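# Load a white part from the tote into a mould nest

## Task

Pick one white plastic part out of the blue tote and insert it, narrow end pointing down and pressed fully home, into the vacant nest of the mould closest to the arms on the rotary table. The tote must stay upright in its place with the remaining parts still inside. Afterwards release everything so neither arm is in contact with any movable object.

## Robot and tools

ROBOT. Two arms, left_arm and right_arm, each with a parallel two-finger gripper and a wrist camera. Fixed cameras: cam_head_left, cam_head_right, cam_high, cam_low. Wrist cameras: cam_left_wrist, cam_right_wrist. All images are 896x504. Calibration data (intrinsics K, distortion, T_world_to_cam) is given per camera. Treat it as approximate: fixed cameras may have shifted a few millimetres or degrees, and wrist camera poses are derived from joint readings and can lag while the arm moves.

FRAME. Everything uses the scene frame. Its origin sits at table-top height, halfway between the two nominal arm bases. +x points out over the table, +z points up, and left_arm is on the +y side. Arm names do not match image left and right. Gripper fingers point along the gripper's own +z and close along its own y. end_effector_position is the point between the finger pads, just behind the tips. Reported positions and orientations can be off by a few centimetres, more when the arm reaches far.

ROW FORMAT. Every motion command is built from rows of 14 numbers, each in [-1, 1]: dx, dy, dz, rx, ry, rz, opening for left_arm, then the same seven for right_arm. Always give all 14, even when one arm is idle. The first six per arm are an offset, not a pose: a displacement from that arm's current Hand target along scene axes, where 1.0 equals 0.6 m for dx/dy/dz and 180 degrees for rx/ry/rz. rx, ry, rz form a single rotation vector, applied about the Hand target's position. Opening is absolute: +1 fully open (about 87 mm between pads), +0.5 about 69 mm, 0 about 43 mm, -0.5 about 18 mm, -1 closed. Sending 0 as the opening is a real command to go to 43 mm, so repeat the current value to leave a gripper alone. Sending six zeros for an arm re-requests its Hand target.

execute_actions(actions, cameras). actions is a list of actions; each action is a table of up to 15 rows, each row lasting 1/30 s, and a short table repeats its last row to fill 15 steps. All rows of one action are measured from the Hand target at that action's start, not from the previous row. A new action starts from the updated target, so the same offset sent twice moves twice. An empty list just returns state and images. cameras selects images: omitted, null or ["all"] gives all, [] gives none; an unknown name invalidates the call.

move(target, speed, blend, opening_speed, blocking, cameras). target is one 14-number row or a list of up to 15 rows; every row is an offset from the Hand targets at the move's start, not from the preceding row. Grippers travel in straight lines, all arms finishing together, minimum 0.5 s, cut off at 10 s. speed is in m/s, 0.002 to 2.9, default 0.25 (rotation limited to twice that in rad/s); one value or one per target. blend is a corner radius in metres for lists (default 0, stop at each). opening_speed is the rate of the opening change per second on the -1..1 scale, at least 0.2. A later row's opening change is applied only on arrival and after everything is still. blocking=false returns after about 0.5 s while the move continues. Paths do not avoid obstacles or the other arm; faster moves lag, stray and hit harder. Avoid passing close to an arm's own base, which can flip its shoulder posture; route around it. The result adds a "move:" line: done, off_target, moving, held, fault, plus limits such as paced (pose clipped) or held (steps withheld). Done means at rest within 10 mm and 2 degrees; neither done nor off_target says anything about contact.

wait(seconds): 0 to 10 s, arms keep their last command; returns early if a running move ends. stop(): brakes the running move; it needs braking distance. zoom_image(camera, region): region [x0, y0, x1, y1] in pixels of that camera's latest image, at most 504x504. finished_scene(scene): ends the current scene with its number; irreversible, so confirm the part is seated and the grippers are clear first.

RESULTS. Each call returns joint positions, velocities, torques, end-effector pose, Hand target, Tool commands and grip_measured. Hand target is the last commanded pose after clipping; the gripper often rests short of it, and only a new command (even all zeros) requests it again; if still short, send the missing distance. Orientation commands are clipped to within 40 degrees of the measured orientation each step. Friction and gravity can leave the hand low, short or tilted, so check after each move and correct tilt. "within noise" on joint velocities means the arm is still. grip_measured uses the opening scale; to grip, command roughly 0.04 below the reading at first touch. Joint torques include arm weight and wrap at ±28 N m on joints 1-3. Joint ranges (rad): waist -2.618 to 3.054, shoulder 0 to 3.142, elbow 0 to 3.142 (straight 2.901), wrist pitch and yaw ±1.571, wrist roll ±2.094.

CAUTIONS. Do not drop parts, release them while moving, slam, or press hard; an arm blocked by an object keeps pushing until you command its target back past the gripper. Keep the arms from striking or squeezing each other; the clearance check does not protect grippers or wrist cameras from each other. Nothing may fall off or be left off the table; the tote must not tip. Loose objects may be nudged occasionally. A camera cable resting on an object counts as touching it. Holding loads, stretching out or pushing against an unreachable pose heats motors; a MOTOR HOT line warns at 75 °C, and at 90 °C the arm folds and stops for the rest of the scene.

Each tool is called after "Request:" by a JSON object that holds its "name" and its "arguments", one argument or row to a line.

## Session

Request:
{"name": "execute_actions", "arguments": {
  "actions": []
}}

Request:
{"name": "zoom_image", "arguments": {
  "camera": "cam_head_right",
  "region": [400, 220, 580, 350]
}}

Scene clock: 0.00 s.
left_arm: end_effector_position=(+0.3120, +0.2415, +0.2616) grip_measured=+1.000 end_effector_quat_wxyz=(+0.542, +0.103, +0.831, +0.070) | right_arm: end_effector_position=(+0.2310, -0.4574, +0.1255) grip_measured=+0.985 end_effector_quat_wxyz=(+0.450, +0.120, +0.878, -0.108)
Joint positions: left_arm=[-0.537 0.881 0.854 -0.45 -0.503 0.007 1] | right_arm=[-0.232 0.823 0.419 -0.208 0.095 -0.034 0.993]
Joint velocities: within noise
Joint torques (N m): no reading
Motor temperatures (°C): left_arm=[29 31 35 28 27 29 28] | right_arm=[30 34 32 28 27 28 31]
Heat: left arm: 35 °C; right arm: 34 °C.
Hand target: left_arm +0.3125, +0.2412, +0.2659; +0.547, +0.101, +0.829, +0.068 | right_arm +0.2344, -0.4583, +0.1320; +0.458, +0.120, +0.874, -0.109
Tool commands: left_gripper/opening=+1.0 right_gripper/opening=+1.0
camera_calibration:
cam_left_wrist: T_world_to_cam=[[-0.0995639, -0.970617, -0.219066, 0.319436], [-0.954538, 0.155336, -0.254417, 0.348628], [0.28097, 0.183776, -0.941957, 0.249229], [0, 0, 0, 1]] pos_world=[0.294557, 0.210093, 0.393437]
cam_right_wrist: T_world_to_cam=[[-0.31501, -0.944202, 0.0961823, -0.375248], [-0.946053, 0.304287, -0.111325, 0.397031], [0.0758463, -0.126062, -0.989119, 0.190546], [0, 0, 0, 1]] pos_world=[0.242954, -0.451101, 0.268765]

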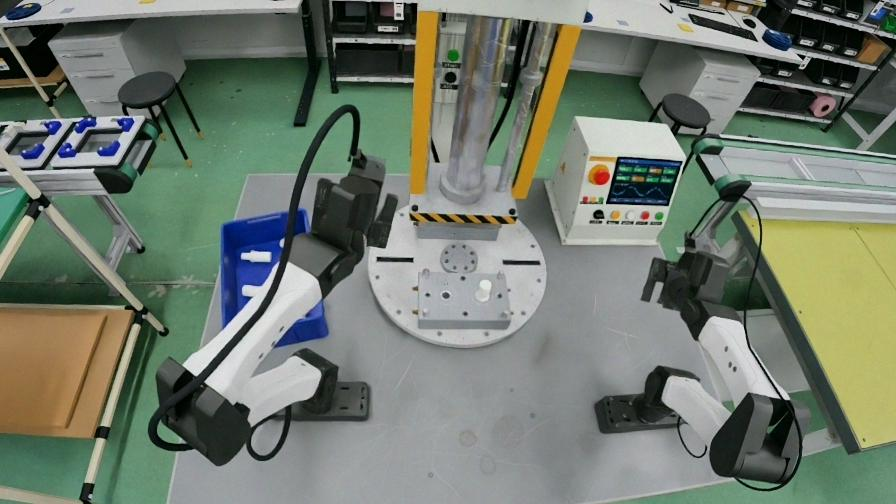

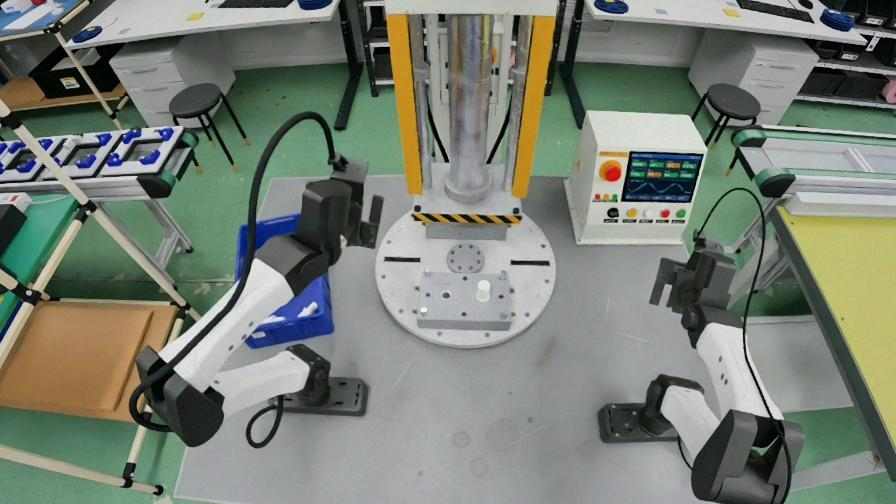

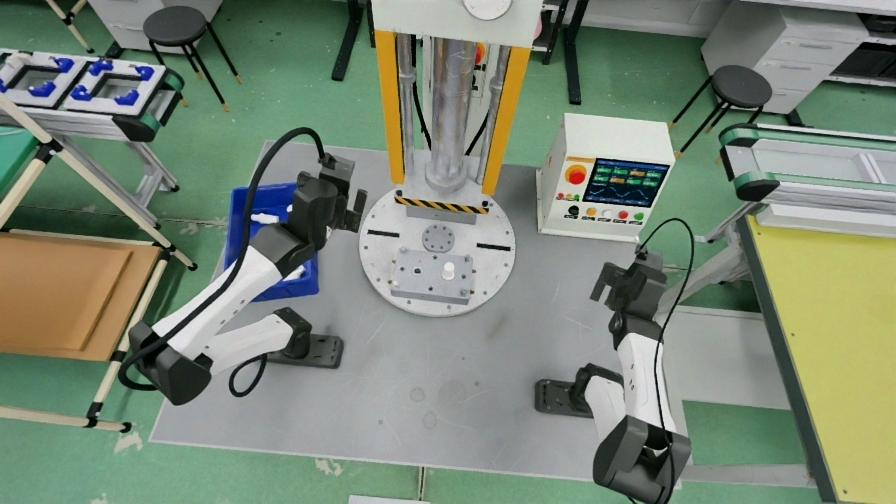

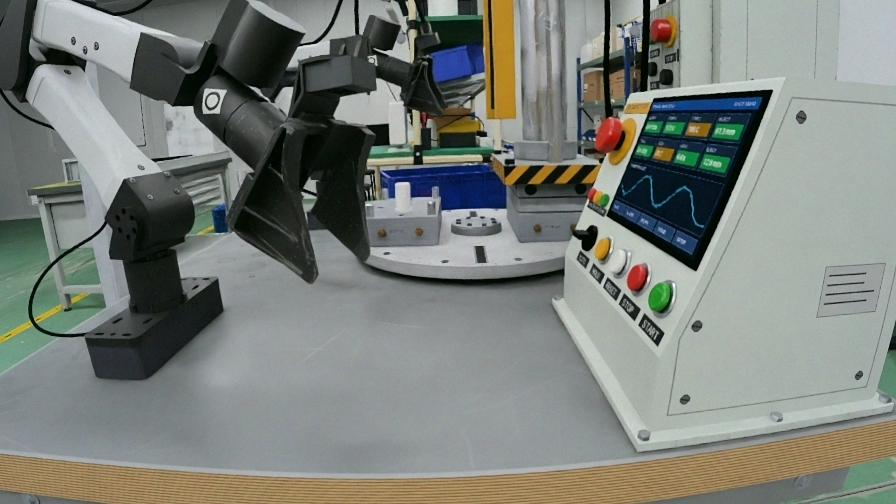

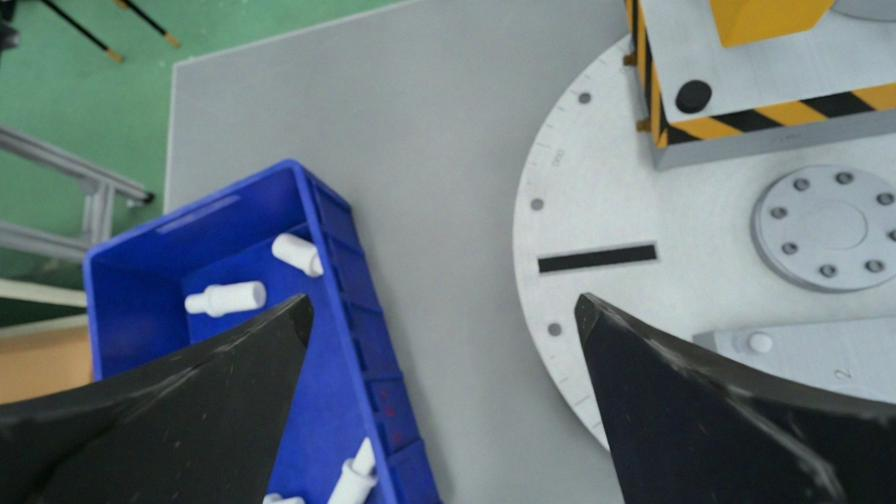

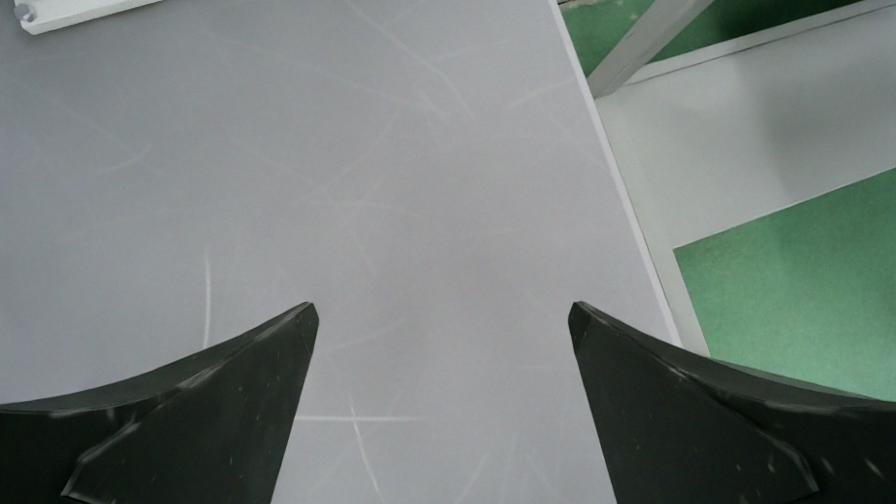

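Scaled by 2.800 from the camera's 896x504 image, which has a finer 1280x720 frame.

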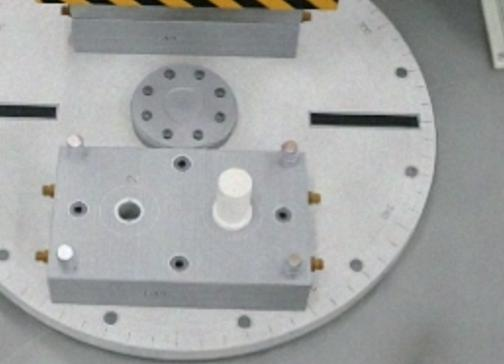

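Request:
{"name": "move", "arguments": {
  "target": [-0.07,0.2555,0.0245,-0.104,0.0536,0.0686,0.5,0,0,0,0,0,0,1],
  "speed": 0.35,
  "cameras": ["cam_left_wrist","cam_head_right"]
}}

Request:
{"name": "zoom_image", "arguments": {
  "camera": "cam_left_wrist",
  "region": [100, 0, 600, 500]
}}

Scene clock: 13.10 s.
left_arm: end_effector_position=(+0.2695, +0.3937, +0.2725) grip_measured=+0.500 end_effector_quat_wxyz=(+0.468, -0.079, +0.880, -0.019) | right_arm: end_effector_position=(+0.2310, -0.4574, +0.1255) grip_measured=+0.985 end_effector_quat_wxyz=(+0.450, +0.120, +0.878, -0.108)
Joint positions: left_arm=[0.583 0.883 1.053 -0.832 0.424 0.181 0.75] | right_arm=[-0.232 0.823 0.419 -0.208 0.095 -0.034 0.993]
Joint velocities: within noise
Joint torques (N m): left_arm=[1.39 -0.57 10.7 1.56 0.4 0.14] | right_arm=[-0.36 -1.2 8.17 2.15 0.08 0]
Motor temperatures (°C): left_arm=[29 31 38 29 27 29 28] | right_arm=[30 34 35 31 27 28 31]
Heat: left arm: 38 °C; right arm: 35 °C.
Hand target: left_arm +0.2704, +0.3945, +0.2807; +0.474, -0.073, +0.877, -0.018 | right_arm +0.2344, -0.4583, +0.1320; +0.458, +0.120, +0.874, -0.109
Off the commanded pose: left_arm 0.008 m, 1 deg | right_arm 0.007 m, 1 deg.
move: done
camera_calibration:
cam_left_wrist: T_world_to_cam=[[0.119515, -0.985959, 0.116626, 0.320891], [-0.987287, -0.130422, -0.0908488, 0.363918], [0.104784, -0.104286, -0.989012, 0.417197], [0, 0, 0, 1]] pos_world=[0.277225, 0.407356, 0.40825]
Images, in order (width x height): cam_head_right 896x504, cam_left_wrist 896x504.

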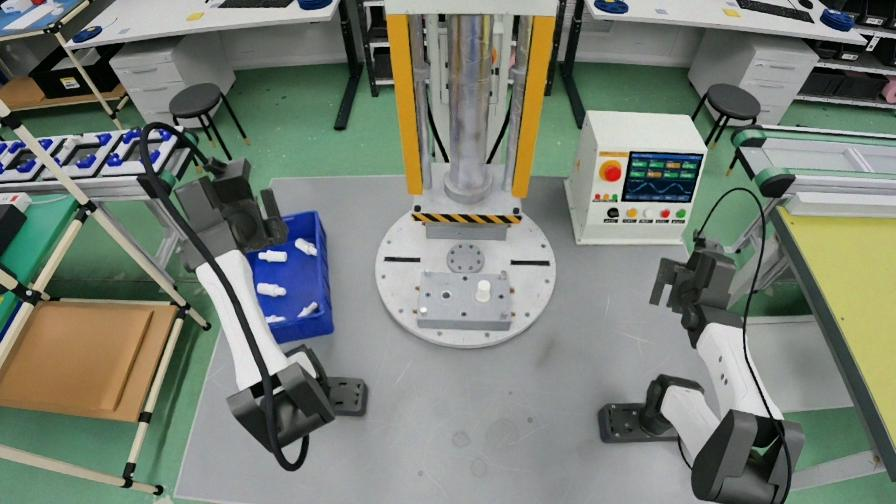

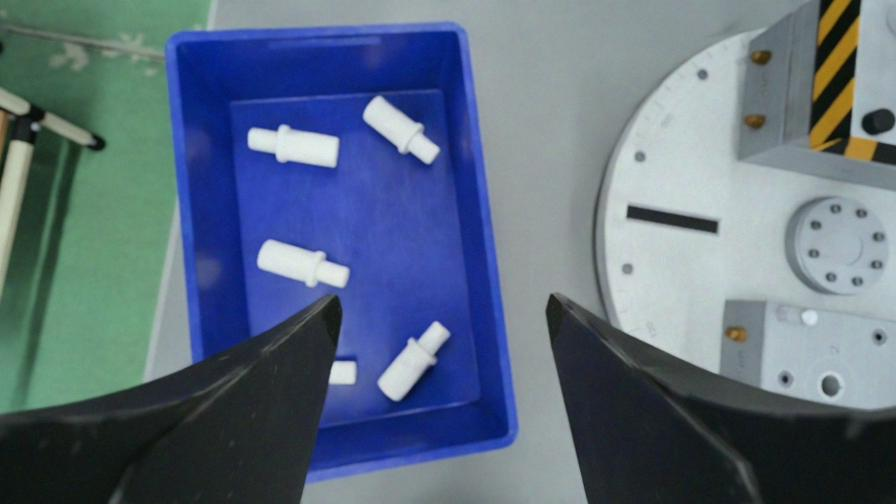

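Scaled by 1.008 from the camera's 896x504 image, which has a finer 1280x720 frame.

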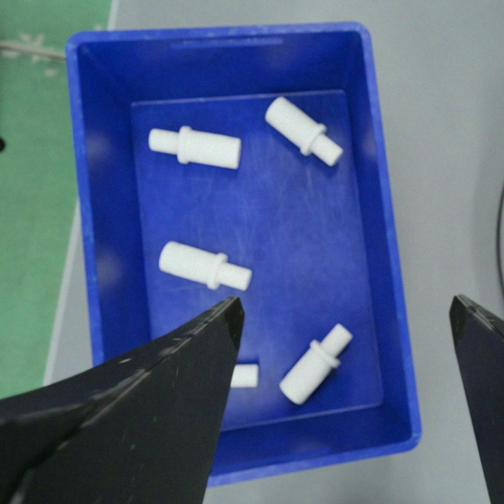

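Request:
{"name": "move", "arguments": {
  "target": [
    [0.0323,0.1708,-0.14,-0.0654,0.1152,0.4121,0.0,0,0,0,0,0,0,1],
    [0.0323,0.1708,-0.3,-0.0654,0.1152,0.4121,0.0,0,0,0,0,0,0,1]
  ],
  "speed": [0.35,0.2],
  "cameras": ["cam_left_wrist","cam_head_right"]
}}

Scene clock: 46.97 s.
left_arm: end_effector_position=(+0.2912, +0.4909, +0.1043) grip_measured=+0.000 end_effector_quat_wxyz=(+0.224, -0.625, +0.724, +0.188) | right_arm: end_effector_position=(+0.2310, -0.4574, +0.1255) grip_measured=+0.985 end_effector_quat_wxyz=(+0.450, +0.120, +0.878, -0.108)
Joint positions: left_arm=[0.429 1.525 1.015 -0.708 -0.489 -0.918 0.5] | right_arm=[-0.232 0.823 0.419 -0.208 0.095 -0.034 0.993]
Joint velocities: within noise
Joint torques (N m): left_arm=[1.39 -4.68 6.95 1.11 -0.45 -0.07] | right_arm=[-0.32 -1.17 8.1 2.13 0.09 0]
Motor temperatures (°C): left_arm=[29 31 40 31 27 29 28] | right_arm=[29 34 39 34 27 28 31]
Heat: left arm: 40 °C; right arm: 39 °C.
Hand target: left_arm +0.2898, +0.4970, +0.1007; +0.226, -0.630, +0.716, +0.199 | right_arm +0.2344, -0.4583, +0.1320; +0.458, +0.120, +0.874, -0.109
Off the commanded pose: left_arm 0.007 m, 2 deg | right_arm 0.007 m, 1 deg.
move: done
camera_calibration:
cam_left_wrist: T_world_to_cam=[[0.988868, -0.147819, 0.0169912, -0.220469], [-0.146576, -0.948127, 0.282082, 0.500473], [-0.0255874, -0.281432, -0.95924, 0.380524], [0, 0, 0, 1]] pos_world=[0.301108, 0.549014, 0.227586]
Images, in order (width x height): cam_head_right 896x504, cam_left_wrist 896x504.

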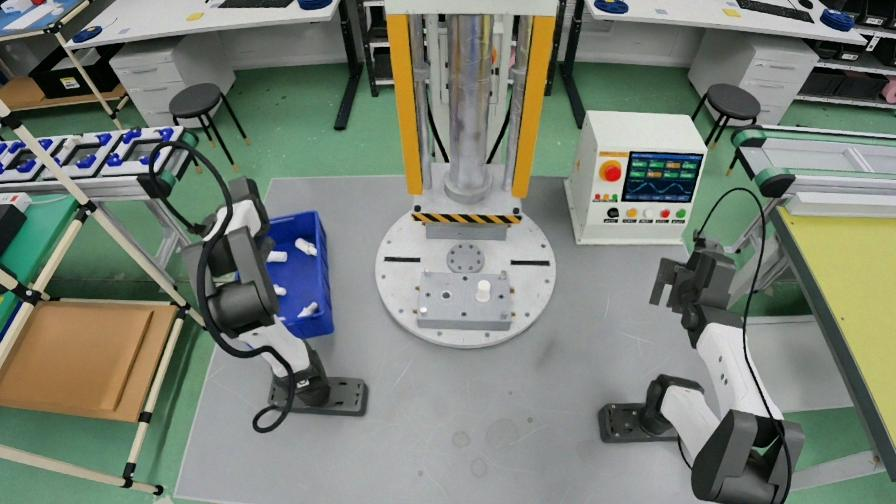

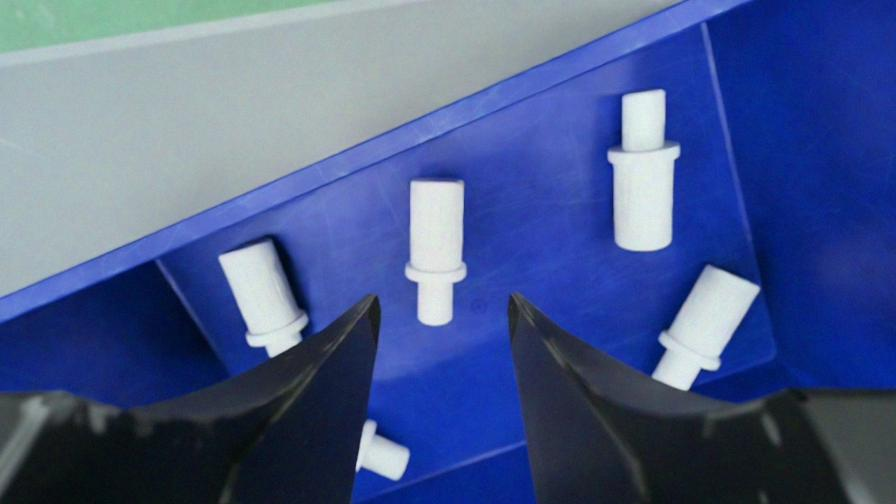

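Request:
{"name": "move", "arguments": {
  "target": [
    [-0.007,0.006,-0.09,0,0,0,-0.0,0,0,0,0,0,0,1],
    [-0.007,0.006,-0.131,0,0,0,-0.0,0,0,0,0,0,0,1]
  ],
  "speed": [0.1,0.05],
  "cameras": ["cam_left_wrist","cam_head_right"]
}}

Scene clock: 63.27 s.
left_arm: end_effector_position=(+0.2892, +0.4962, +0.0271) grip_measured=+0.000 end_effector_quat_wxyz=(+0.228, -0.630, +0.718, +0.189) | right_arm: end_effector_position=(+0.2310, -0.4574, +0.1255) grip_measured=+0.985 end_effector_quat_wxyz=(+0.450, +0.120, +0.878, -0.108)
Joint positions: left_arm=[0.446 1.658 0.807 -0.355 -0.489 -0.915 0.5] | right_arm=[-0.232 0.823 0.419 -0.208 0.095 -0.034 0.993]
Joint velocities: within noise
Joint torques (N m): left_arm=[1.36 -4.86 5.87 1.15 -0.38 0.08] | right_arm=[-0.35 -1.29 7.99 2.14 0.07 0.01]
Motor temperatures (°C): left_arm=[29 31 40 31 28 29 28] | right_arm=[29 34 41 35 27 28 31]
Heat: left arm: 40 °C; right arm: 41 °C.
Hand target: left_arm +0.2857, +0.5006, +0.0221; +0.226, -0.630, +0.716, +0.199 | right_arm +0.2344, -0.4583, +0.1320; +0.458, +0.120, +0.874, -0.109
Off the commanded pose: left_arm 0.008 m, 1 deg | right_arm 0.007 m, 1 deg.
move: done
camera_calibration:
cam_left_wrist: T_world_to_cam=[[0.990795, -0.132973, 0.025356, -0.224526], [-0.134787, -0.951734, 0.275745, 0.525484], [-0.0125344, -0.276625, -0.960896, 0.301793], [0, 0, 0, 1]] pos_world=[0.297071, 0.553749, 0.150785]
Images, in order (width x height): cam_head_right 896x504, cam_left_wrist 896x504.

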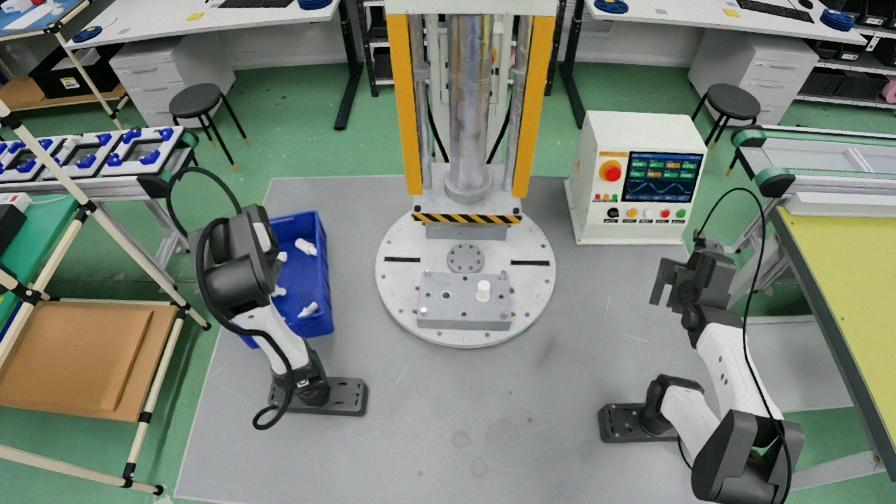

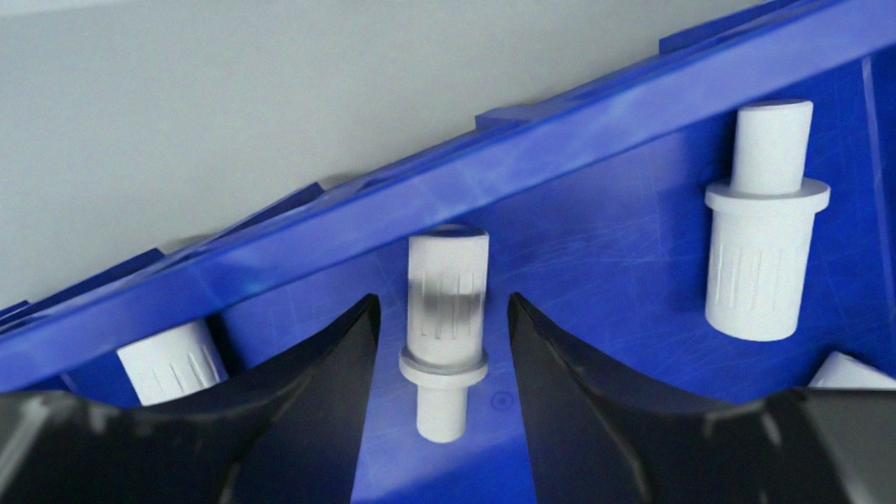

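Request:
{"name": "move", "arguments": {
  "target": [
    [0,0,-0.003,0,0,0,-0.47,0,0,0,0,0,0,1],
    [0,0,-0.003,0,0,0,-0.47,0,0,0,0,0,0,1]
  ],
  "speed": 0.1,
  "opening_speed": 0.4,
  "cameras": ["cam_left_wrist"]
}}

Scene clock: 69.47 s.
left_arm: end_effector_position=(+0.2910, +0.4971, +0.0276) grip_measured=-0.350 end_effector_quat_wxyz=(+0.232, -0.630, +0.717, +0.188) | right_arm: end_effector_position=(+0.2310, -0.4574, +0.1255) grip_measured=+0.985 end_effector_quat_wxyz=(+0.450, +0.120, +0.878, -0.108)
Joint positions: left_arm=[0.446 1.658 0.807 -0.347 -0.489 -0.915 0.325] | right_arm=[-0.232 0.823 0.419 -0.208 0.095 -0.034 0.993]
Joint velocities: within noise
Joint torques (N m): left_arm=[1.36 -4.57 5.57 1.15 -0.38 0.08] | right_arm=[-0.35 -1.32 8.13 2.13 0.09 0]
Motor temperatures (°C): left_arm=[29 32 40 31 28 29 28] | right_arm=[29 34 41 36 27 28 31]
Heat: left arm: 40 °C; right arm: 41 °C.
Hand target: left_arm +0.2857, +0.5006, +0.0204; +0.226, -0.630, +0.716, +0.199 | right_arm +0.2344, -0.4583, +0.1320; +0.458, +0.120, +0.874, -0.109
Off the commanded pose: left_arm 0.010 m, 1 deg | right_arm 0.007 m, 1 deg.
move: done
camera_calibration:
cam_left_wrist: T_world_to_cam=[[0.990535, -0.133429, 0.0322111, -0.226133], [-0.137151, -0.952656, 0.271362, 0.527671], [-0.00552141, -0.273211, -0.961938, 0.298866], [0, 0, 0, 1]] pos_world=[0.298013, 0.554169, 0.151585]
Images, in order (width x height): cam_left_wrist 896x504.

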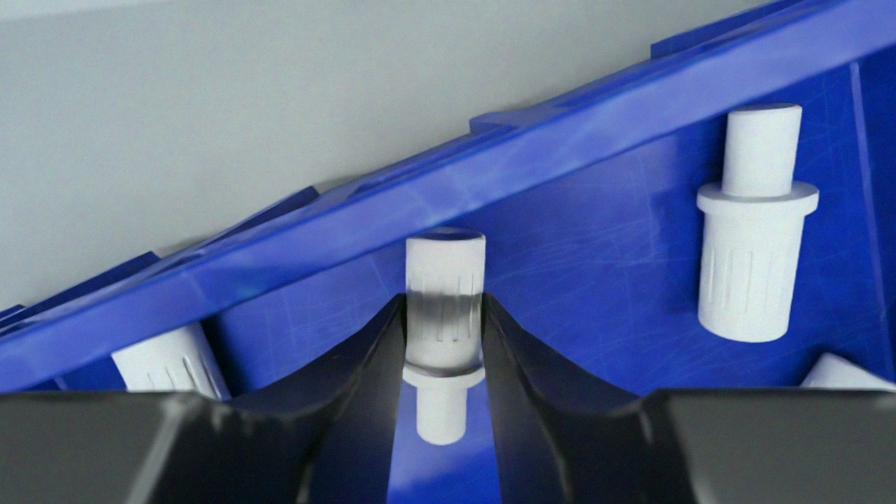

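Request:
{"name": "move", "arguments": {
  "target": [
    [0,-0.015,0.28,0,0,0,-0.47,0,0,0,0,0,0,1],
    [0.0238,-0.434,0.28,0,0,-0.5094,-0.47,0,0,0,0,0,0,1],
    [0.0238,-0.434,0.06,0,0,-0.5094,-0.47,0,0,0,0,0,0,1],
    [0.0238,-0.434,-0.006,0,0,-0.5094,-0.47,0,0,0,0,0,0,1]
  ],
  "speed": [0.15,0.3,0.2,0.03],
  "blend": 0.01,
  "cameras": ["cam_left_wrist","cam_head_right"]
}}

Scene clock: 86.00 s.
left_arm: end_effector_position=(+0.3035, +0.2422, +0.0238) grip_measured=-0.350 end_effector_quat_wxyz=(+0.306, +0.065, +0.950, -0.021) | right_arm: end_effector_position=(+0.2310, -0.4574, +0.1255) grip_measured=+0.985 end_effector_quat_wxyz=(+0.450, +0.120, +0.878, -0.108)
Joint positions: left_arm=[-0.289 1.405 0.501 -0.05 -0.095 -0.133 0.325] | right_arm=[-0.232 0.823 0.419 -0.208 0.095 -0.034 0.993]
Joint velocities: within noise
Joint torques (N m): left_arm=[0.23 -2.91 5.63 1.61 0.14 0.11] | right_arm=[-0.38 -1.29 8.2 2.15 0.08 0.01]
Motor temperatures (°C): left_arm=[29 32 40 31 27 29 29] | right_arm=[29 34 42 36 27 28 31]
Heat: left arm: 40 °C; right arm: 42 °C.
Hand target: left_arm +0.3000, +0.2402, +0.0167; +0.300, +0.075, +0.951, -0.024 | right_arm +0.2344, -0.4583, +0.1320; +0.458, +0.120, +0.874, -0.109
Off the commanded pose: left_arm 0.008 m, 1 deg | right_arm 0.007 m, 1 deg.
move: done
camera_calibration:
cam_left_wrist: T_world_to_cam=[[-0.136339, -0.990608, 0.0103866, 0.277692], [-0.957699, 0.134478, 0.254416, 0.273837], [-0.253424, 0.0247396, -0.967039, 0.228764], [0, 0, 0, 1]] pos_world=[0.358088, 0.2326, 0.148671]
Images, in order (width x height): cam_head_right 896x504, cam_left_wrist 896x504.

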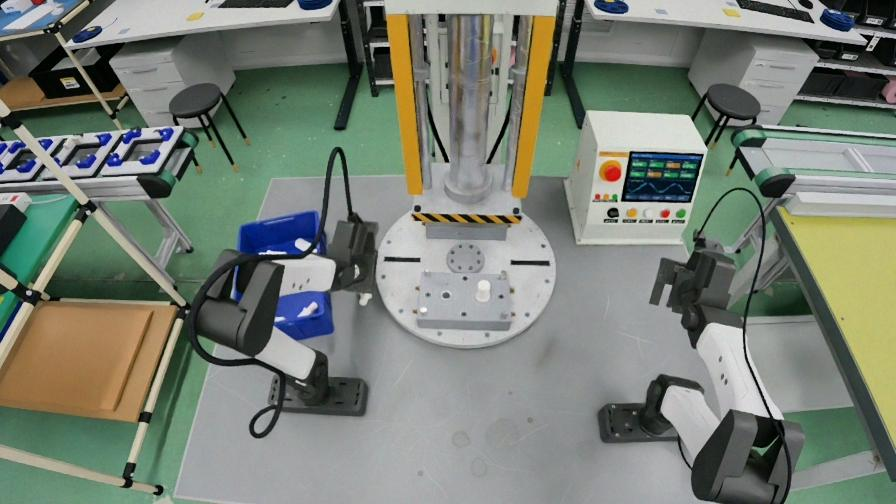

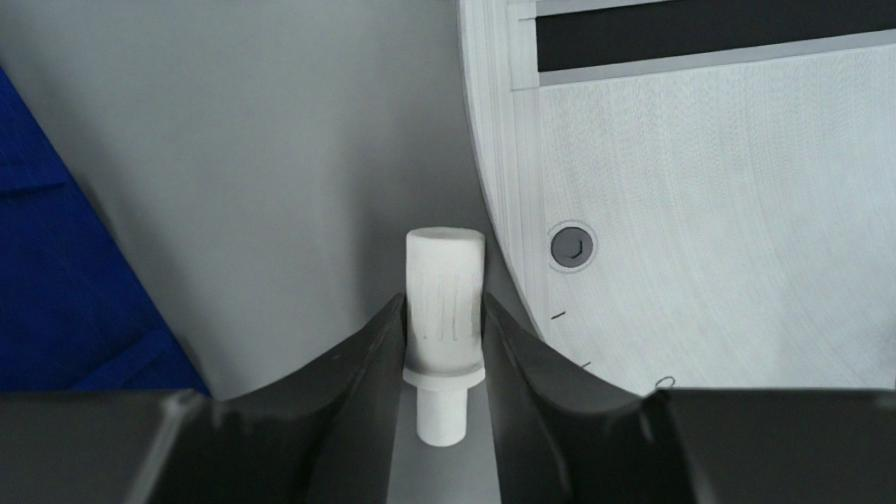

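Request:
{"name": "move", "arguments": {
  "target": [
    [0,0,0.04,0,0,0,-0.47,0,0,0,0,0,0,1],
    [-0.06,0.01,0.04,0,0,0,-0.47,0,0,0,0,0,0,1],
    [-0.06,0.01,-0.005,0,0,0,-0.47,0,0,0,0,0,0,1],
    [-0.06,0.01,-0.012,0,0,0,-0.47,0,0,0,0,0,0,1]
  ],
  "speed": [0.1,0.1,0.05,0.02],
  "cameras": ["cam_left_wrist"]
}}

Scene clock: 97.53 s.
left_arm: end_effector_position=(+0.2761, +0.2434, +0.0236) grip_measured=-0.350 end_effector_quat_wxyz=(+0.322, +0.073, +0.943, -0.030) | right_arm: end_effector_position=(+0.2310, -0.4574, +0.1255) grip_measured=+0.985 end_effector_quat_wxyz=(+0.450, +0.120, +0.878, -0.108)
Joint positions: left_arm=[-0.315 1.252 0.374 -0.039 -0.095 -0.14 0.325] | right_arm=[-0.232 0.823 0.419 -0.208 0.095 -0.034 0.993]
Joint velocities: within noise
Joint torques (N m): left_arm=[0.06 -1.39 4.81 1.38 -0.03 -0.06] | right_arm=[-0.24 -1.28 8.08 2.12 0.08 0.01]
Motor temperatures (°C): left_arm=[29 32 40 32 27 29 29] | right_arm=[29 34 43 37 27 28 31]
Heat: left arm: 40 °C; right arm: 43 °C.
Hand target: left_arm +0.2640, +0.2463, +0.0095; +0.300, +0.074, +0.951, -0.024 | right_arm +0.2344, -0.4583, +0.1320; +0.458, +0.120, +0.874, -0.109
Off the commanded pose: left_arm 0.019 m, 3 deg | right_arm 0.007 m, 1 deg.
move: off_target (left_arm)
camera_calibration:
cam_left_wrist: T_world_to_cam=[[-0.157405, -0.987324, 0.0203958, 0.28], [-0.962842, 0.158026, 0.219007, 0.243924], [-0.219454, 0.0148348, -0.97551, 0.214857], [0, 0, 0, 1]] pos_world=[0.326084, 0.234717, 0.150463]
Images, in order (width x height): cam_left_wrist 896x504.

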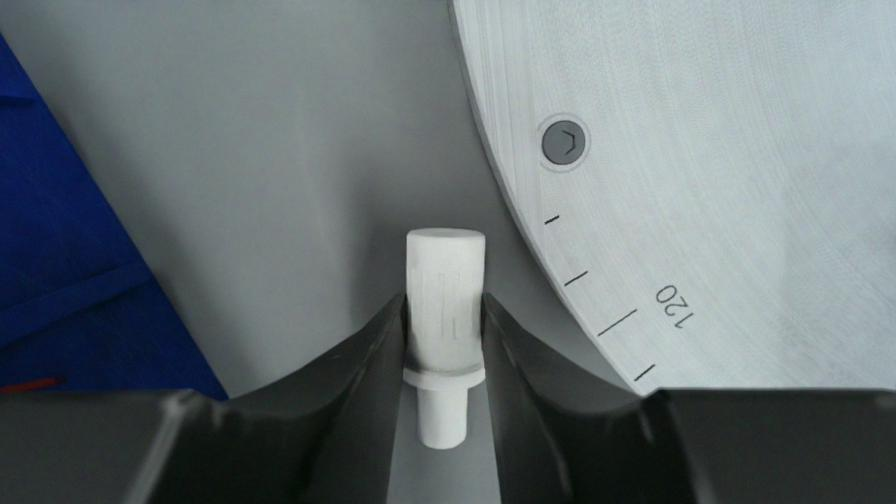

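Contact. Ease, release, lift, look.

Request:
{"name": "move", "arguments": {
  "target": [
    [0.0,0,0.01,0,0,0,-0.47,0,0,0,0,0,0,1],
    [0.0,0,0.01,0,0,0,-0.15,0,0,0,0,0,0,1],
    [0.0,0,0.14,0,0,0,-0.15,0,0,0,0,0,0,1]
  ],
  "speed": [0.05,0.05,0.12],
  "opening_speed": 0.4,
  "cameras": ["cam_left_wrist","cam_head_right"]
}}

Scene clock: 106.40 s.
left_arm: end_effector_position=(+0.2582, +0.2494, +0.0828) grip_measured=-0.150 end_effector_quat_wxyz=(+0.285, +0.076, +0.955, -0.021) | right_arm: end_effector_position=(+0.2310, -0.4574, +0.1255) grip_measured=+0.985 end_effector_quat_wxyz=(+0.450, +0.120, +0.878, -0.108)
Joint positions: left_arm=[-0.315 1.08 0.582 -0.5 -0.095 -0.14 0.425] | right_arm=[-0.232 0.823 0.419 -0.208 0.095 -0.034 0.993]
Joint velocities: within noise
Joint torques (N m): left_arm=[0.08 -3.47 10.41 1.26 -0.02 -0.06] | right_arm=[-0.32 -1.25 8.14 2.13 0.07 0.01]
Motor temperatures (°C): left_arm=[29 32 40 32 27 29 29] | right_arm=[29 34 43 37 27 28 31]
Heat: left arm: 40 °C; right arm: 43 °C.
Hand target: left_arm +0.2640, +0.2463, +0.0936; +0.300, +0.075, +0.951, -0.024 | right_arm +0.2344, -0.4583, +0.1320; +0.458, +0.120, +0.874, -0.109
Off the commanded pose: left_arm 0.013 m, 2 deg | right_arm 0.007 m, 1 deg.
move: off_target (left_arm); target 2's new opening was sent with left_arm's hand 0.015 m and 3 deg from that target
camera_calibration:
cam_left_wrist: T_world_to_cam=[[-0.156358, -0.987678, 0.00665163, 0.282876], [-0.943003, 0.151282, 0.296412, 0.203004], [-0.293766, 0.0400738, -0.955037, 0.279723], [0, 0, 0, 1]] pos_world=[0.317836, 0.23747, 0.205092]
Images, in order (width x height): cam_head_right 896x504, cam_left_wrist 896x504.

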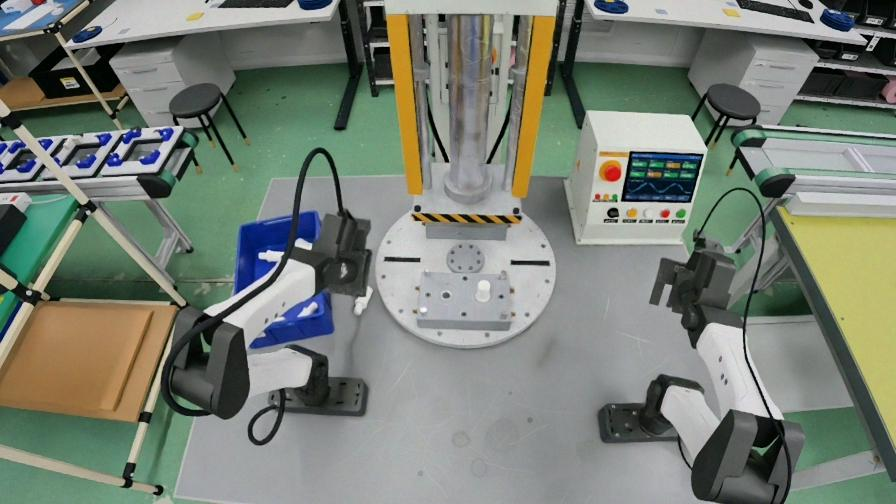

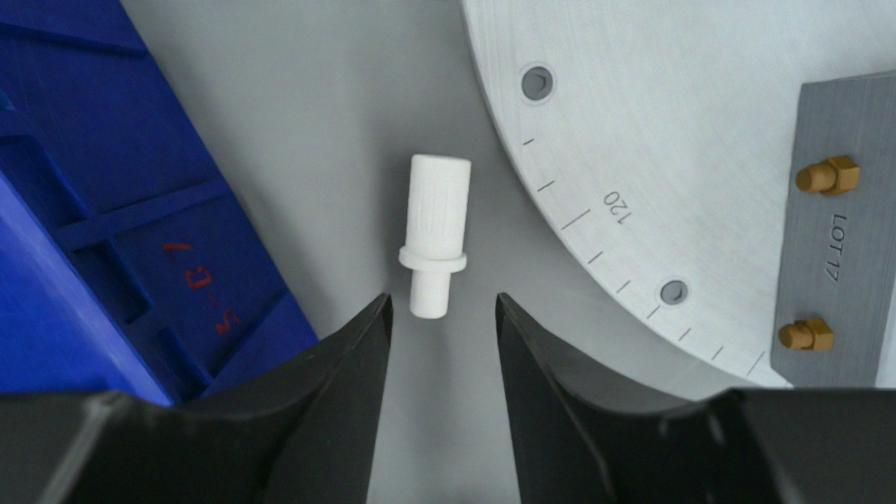

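Request:
{"name": "move", "arguments": {
  "target": [
    [0.025,0.0045,0.03,0.0562,0.2724,-0.027,0.0,0,0,0,0,0,0,1],
    [0.025,0.0045,-0.06,0.0562,0.2724,-0.027,0.0,0,0,0,0,0,0,1]
  ],
  "speed": 0.2,
  "cameras": ["cam_left_wrist","cam_head_right"]
}}

Scene clock: 121.07 s.
left_arm: end_effector_position=(+0.2775, +0.2490, +0.0627) grip_measured=+0.000 end_effector_quat_wxyz=(-0.128, +0.123, +0.984, +0.024) | right_arm: end_effector_position=(+0.2310, -0.4574, +0.1255) grip_measured=+0.985 end_effector_quat_wxyz=(+0.450, +0.120, +0.878, -0.108)
Joint positions: left_arm=[-0.254 1.998 1.378 -1.213 -0.011 -0.02 0.5] | right_arm=[-0.232 0.823 0.419 -0.208 0.095 -0.034 0.993]
Joint velocities: within noise
Joint torques (N m): left_arm=[1.39 -7.36 5.98 0 0.23 0.11] | right_arm=[-0.38 -1.25 8.12 2.14 0.08 0.02]
Motor temperatures (°C): left_arm=[29 32 41 32 27 29 28] | right_arm=[29 34 44 37 27 28 31]
Heat: left arm: 41 °C; right arm: 44 °C.
Hand target: left_arm +0.2789, +0.2489, +0.0575; -0.130, +0.122, +0.984, +0.017 | right_arm +0.2344, -0.4583, +0.1320; +0.458, +0.120, +0.874, -0.109
Off the commanded pose: left_arm 0.005 m, 1 deg | right_arm 0.007 m, 1 deg.
move: done
camera_calibration:
cam_left_wrist: T_world_to_cam=[[-0.239767, -0.970784, -0.00948671, 0.305546], [-0.405924, 0.09137, 0.909328, 0.0546109], [-0.881894, 0.221877, -0.415972, 0.350404], [0, 0, 0, 1]] pos_world=[0.404447, 0.213883, 0.0989978]
Images, in order (width x height): cam_head_right 896x504, cam_left_wrist 896x504.

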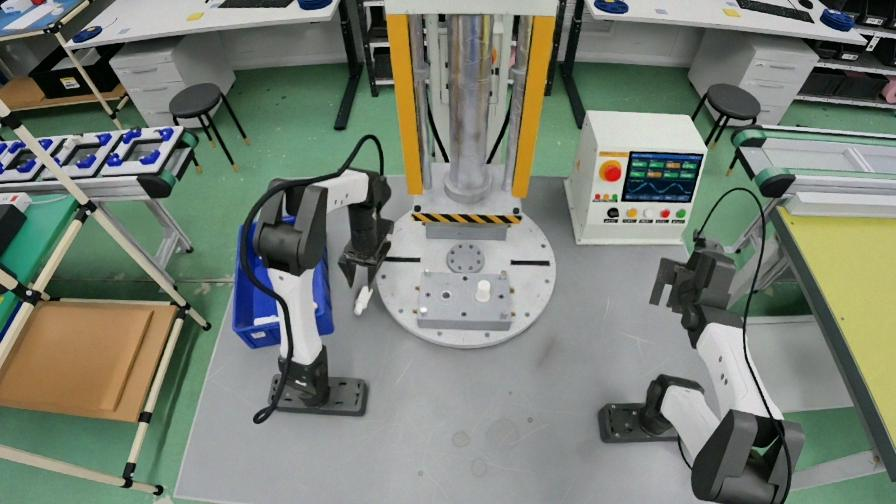

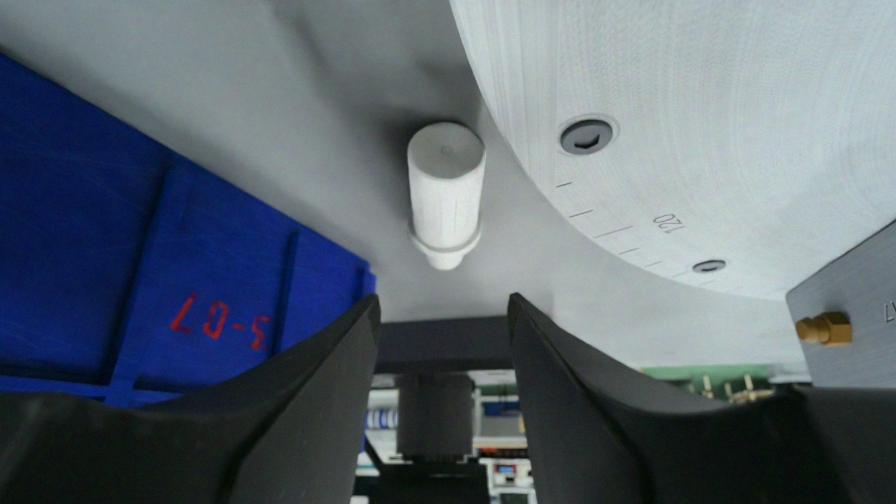

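Request:
{"name": "move", "arguments": {
  "target": [
    [0.0067,-0.0017,-0.02,-0.0095,-0.0377,0,0.0,0,0,0,0,0,0,1],
    [0.0067,-0.0017,-0.0765,-0.0095,-0.0377,0,0.0,0,0,0,0,0,0,1]
  ],
  "speed": 0.07,
  "cameras": ["cam_left_wrist","cam_head_right"]
}}

Scene clock: 138.07 s.
left_arm: end_effector_position=(+0.2813, +0.2485, +0.0212) grip_measured=+0.000 end_effector_quat_wxyz=(-0.069, +0.123, +0.990, +0.015) | right_arm: end_effector_position=(+0.2310, -0.4574, +0.1255) grip_measured=+0.985 end_effector_quat_wxyz=(+0.450, +0.120, +0.878, -0.108)
Joint positions: left_arm=[-0.253 1.965 1.195 -0.942 -0.011 -0.018 0.5] | right_arm=[-0.232 0.823 0.419 -0.208 0.095 -0.034 0.993]
Joint velocities: within noise
Joint torques (N m): left_arm=[1.21 -6.19 5.27 0.4 0.22 0.06] | right_arm=[-0.28 -1.21 8.05 2.11 0.1 0.04]
Motor temperatures (°C): left_arm=[29 33 40 31 27 29 28] | right_arm=[29 34 44 38 27 28 31]
Heat: left arm: 40 °C; right arm: 44 °C.
Hand target: left_arm +0.2830, +0.2479, +0.0116; -0.069, +0.123, +0.990, +0.009 | right_arm +0.2344, -0.4583, +0.1320; +0.458, +0.120, +0.874, -0.109
Off the commanded pose: left_arm 0.010 m, 1 deg | right_arm 0.007 m, 1 deg.
move: done
camera_calibration:
cam_left_wrist: T_world_to_cam=[[-0.239243, -0.97094, -0.00625046, 0.305318], [-0.508326, 0.119763, 0.852796, 0.116886], [-0.827265, 0.207203, -0.522206, 0.327118], [0, 0, 0, 1]] pos_world=[0.403075, 0.214667, 0.073052]
Images, in order (width x height): cam_head_right 896x504, cam_left_wrist 896x504.

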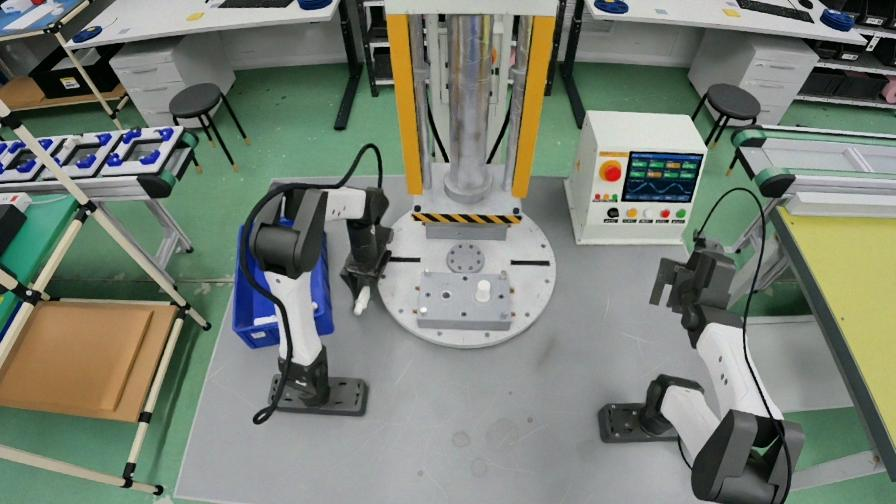

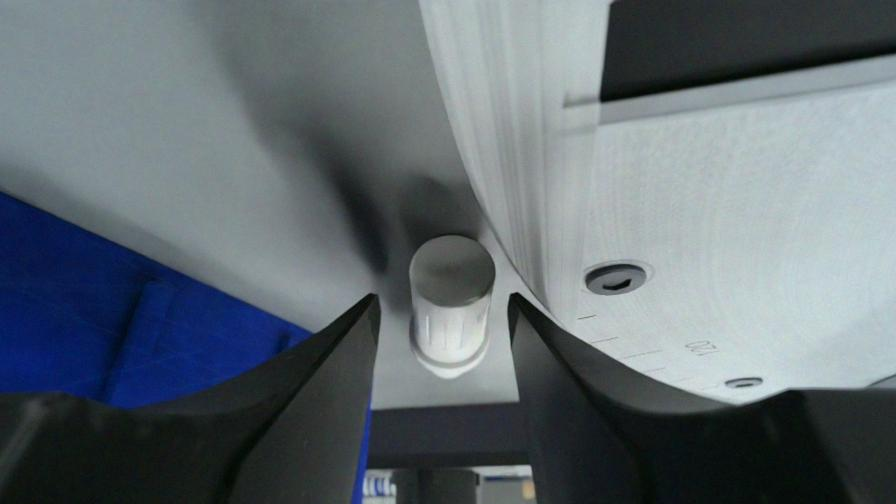

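Request:
{"name": "move", "arguments": {
  "target": [
    [-0.001,-0.004,-0.003,0,0,0,0.0,0,0,0,0,0,0,1],
    [-0.001,-0.004,-0.003,0,0,0,-0.47,0,0,0,0,0,0,1]
  ],
  "speed": 0.05,
  "opening_speed": 0.4,
  "cameras": ["cam_left_wrist"]
}}

Request:
{"name": "zoom_image", "arguments": {
  "camera": "cam_left_wrist",
  "region": [300, 180, 600, 430]
}}

Scene clock: 147.90 s.
left_arm: end_effector_position=(+0.2855, +0.2473, +0.0180) grip_measured=-0.345 end_effector_quat_wxyz=(-0.062, +0.124, +0.990, +0.014) | right_arm: end_effector_position=(+0.2310, -0.4574, +0.1255) grip_measured=+0.985 end_effector_quat_wxyz=(+0.450, +0.120, +0.878, -0.108)
Joint positions: left_arm=[-0.253 1.971 1.195 -0.92 -0.01 -0.017 0.327] | right_arm=[-0.232 0.823 0.419 -0.208 0.095 -0.034 0.993]
Joint velocities: within noise
Joint torques (N m): left_arm=[0.57 -6.46 5.05 0.27 0.23 0] | right_arm=[-0.28 -1.28 8.09 2.16 0.08 0.02]
Motor temperatures (°C): left_arm=[29 34 40 30 27 29 28] | right_arm=[29 34 44 38 27 28 31]
Heat: left arm: 40 °C; right arm: 44 °C.
Hand target: left_arm +0.2823, +0.2455, +0.0098; -0.070, +0.123, +0.990, +0.009 | right_arm +0.2344, -0.4583, +0.1320; +0.458, +0.120, +0.874, -0.109
Off the commanded pose: left_arm 0.009 m, 1 deg | right_arm 0.007 m, 1 deg.
move: done; target 2's new opening was sent with left_arm's hand 0.012 m and 1 deg from that target
camera_calibration:
cam_left_wrist: T_world_to_cam=[[-0.239412, -0.970903, -0.00544915, 0.305154], [-0.520693, 0.123655, 0.844741, 0.124619], [-0.819488, 0.205078, -0.535147, 0.32775], [0, 0, 0, 1]] pos_world=[0.406533, 0.21365, 0.0717869]
Images, in order (width x height): cam_left_wrist 896x504.

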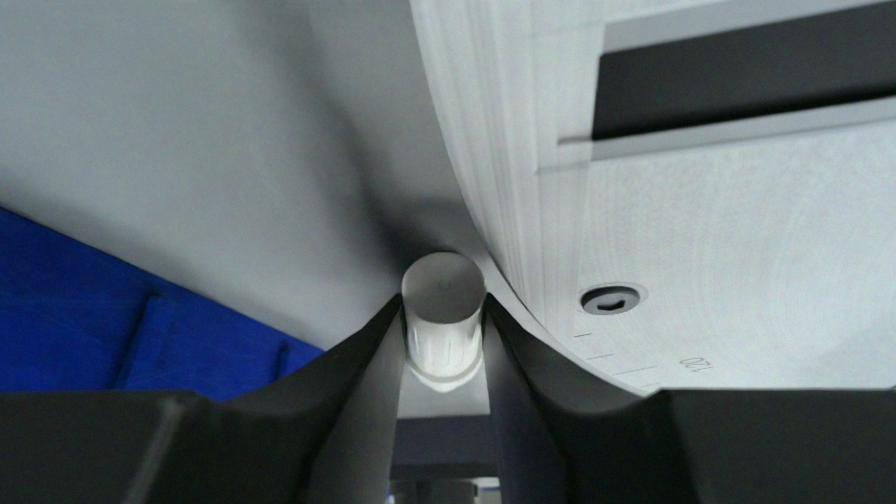

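Scaled by 1.680 from the camera's 896x504 image, which has a finer 1280x720 frame.

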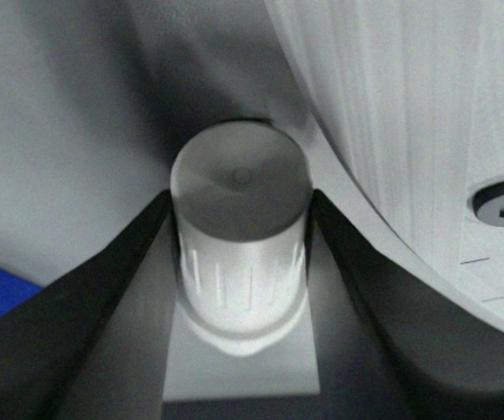

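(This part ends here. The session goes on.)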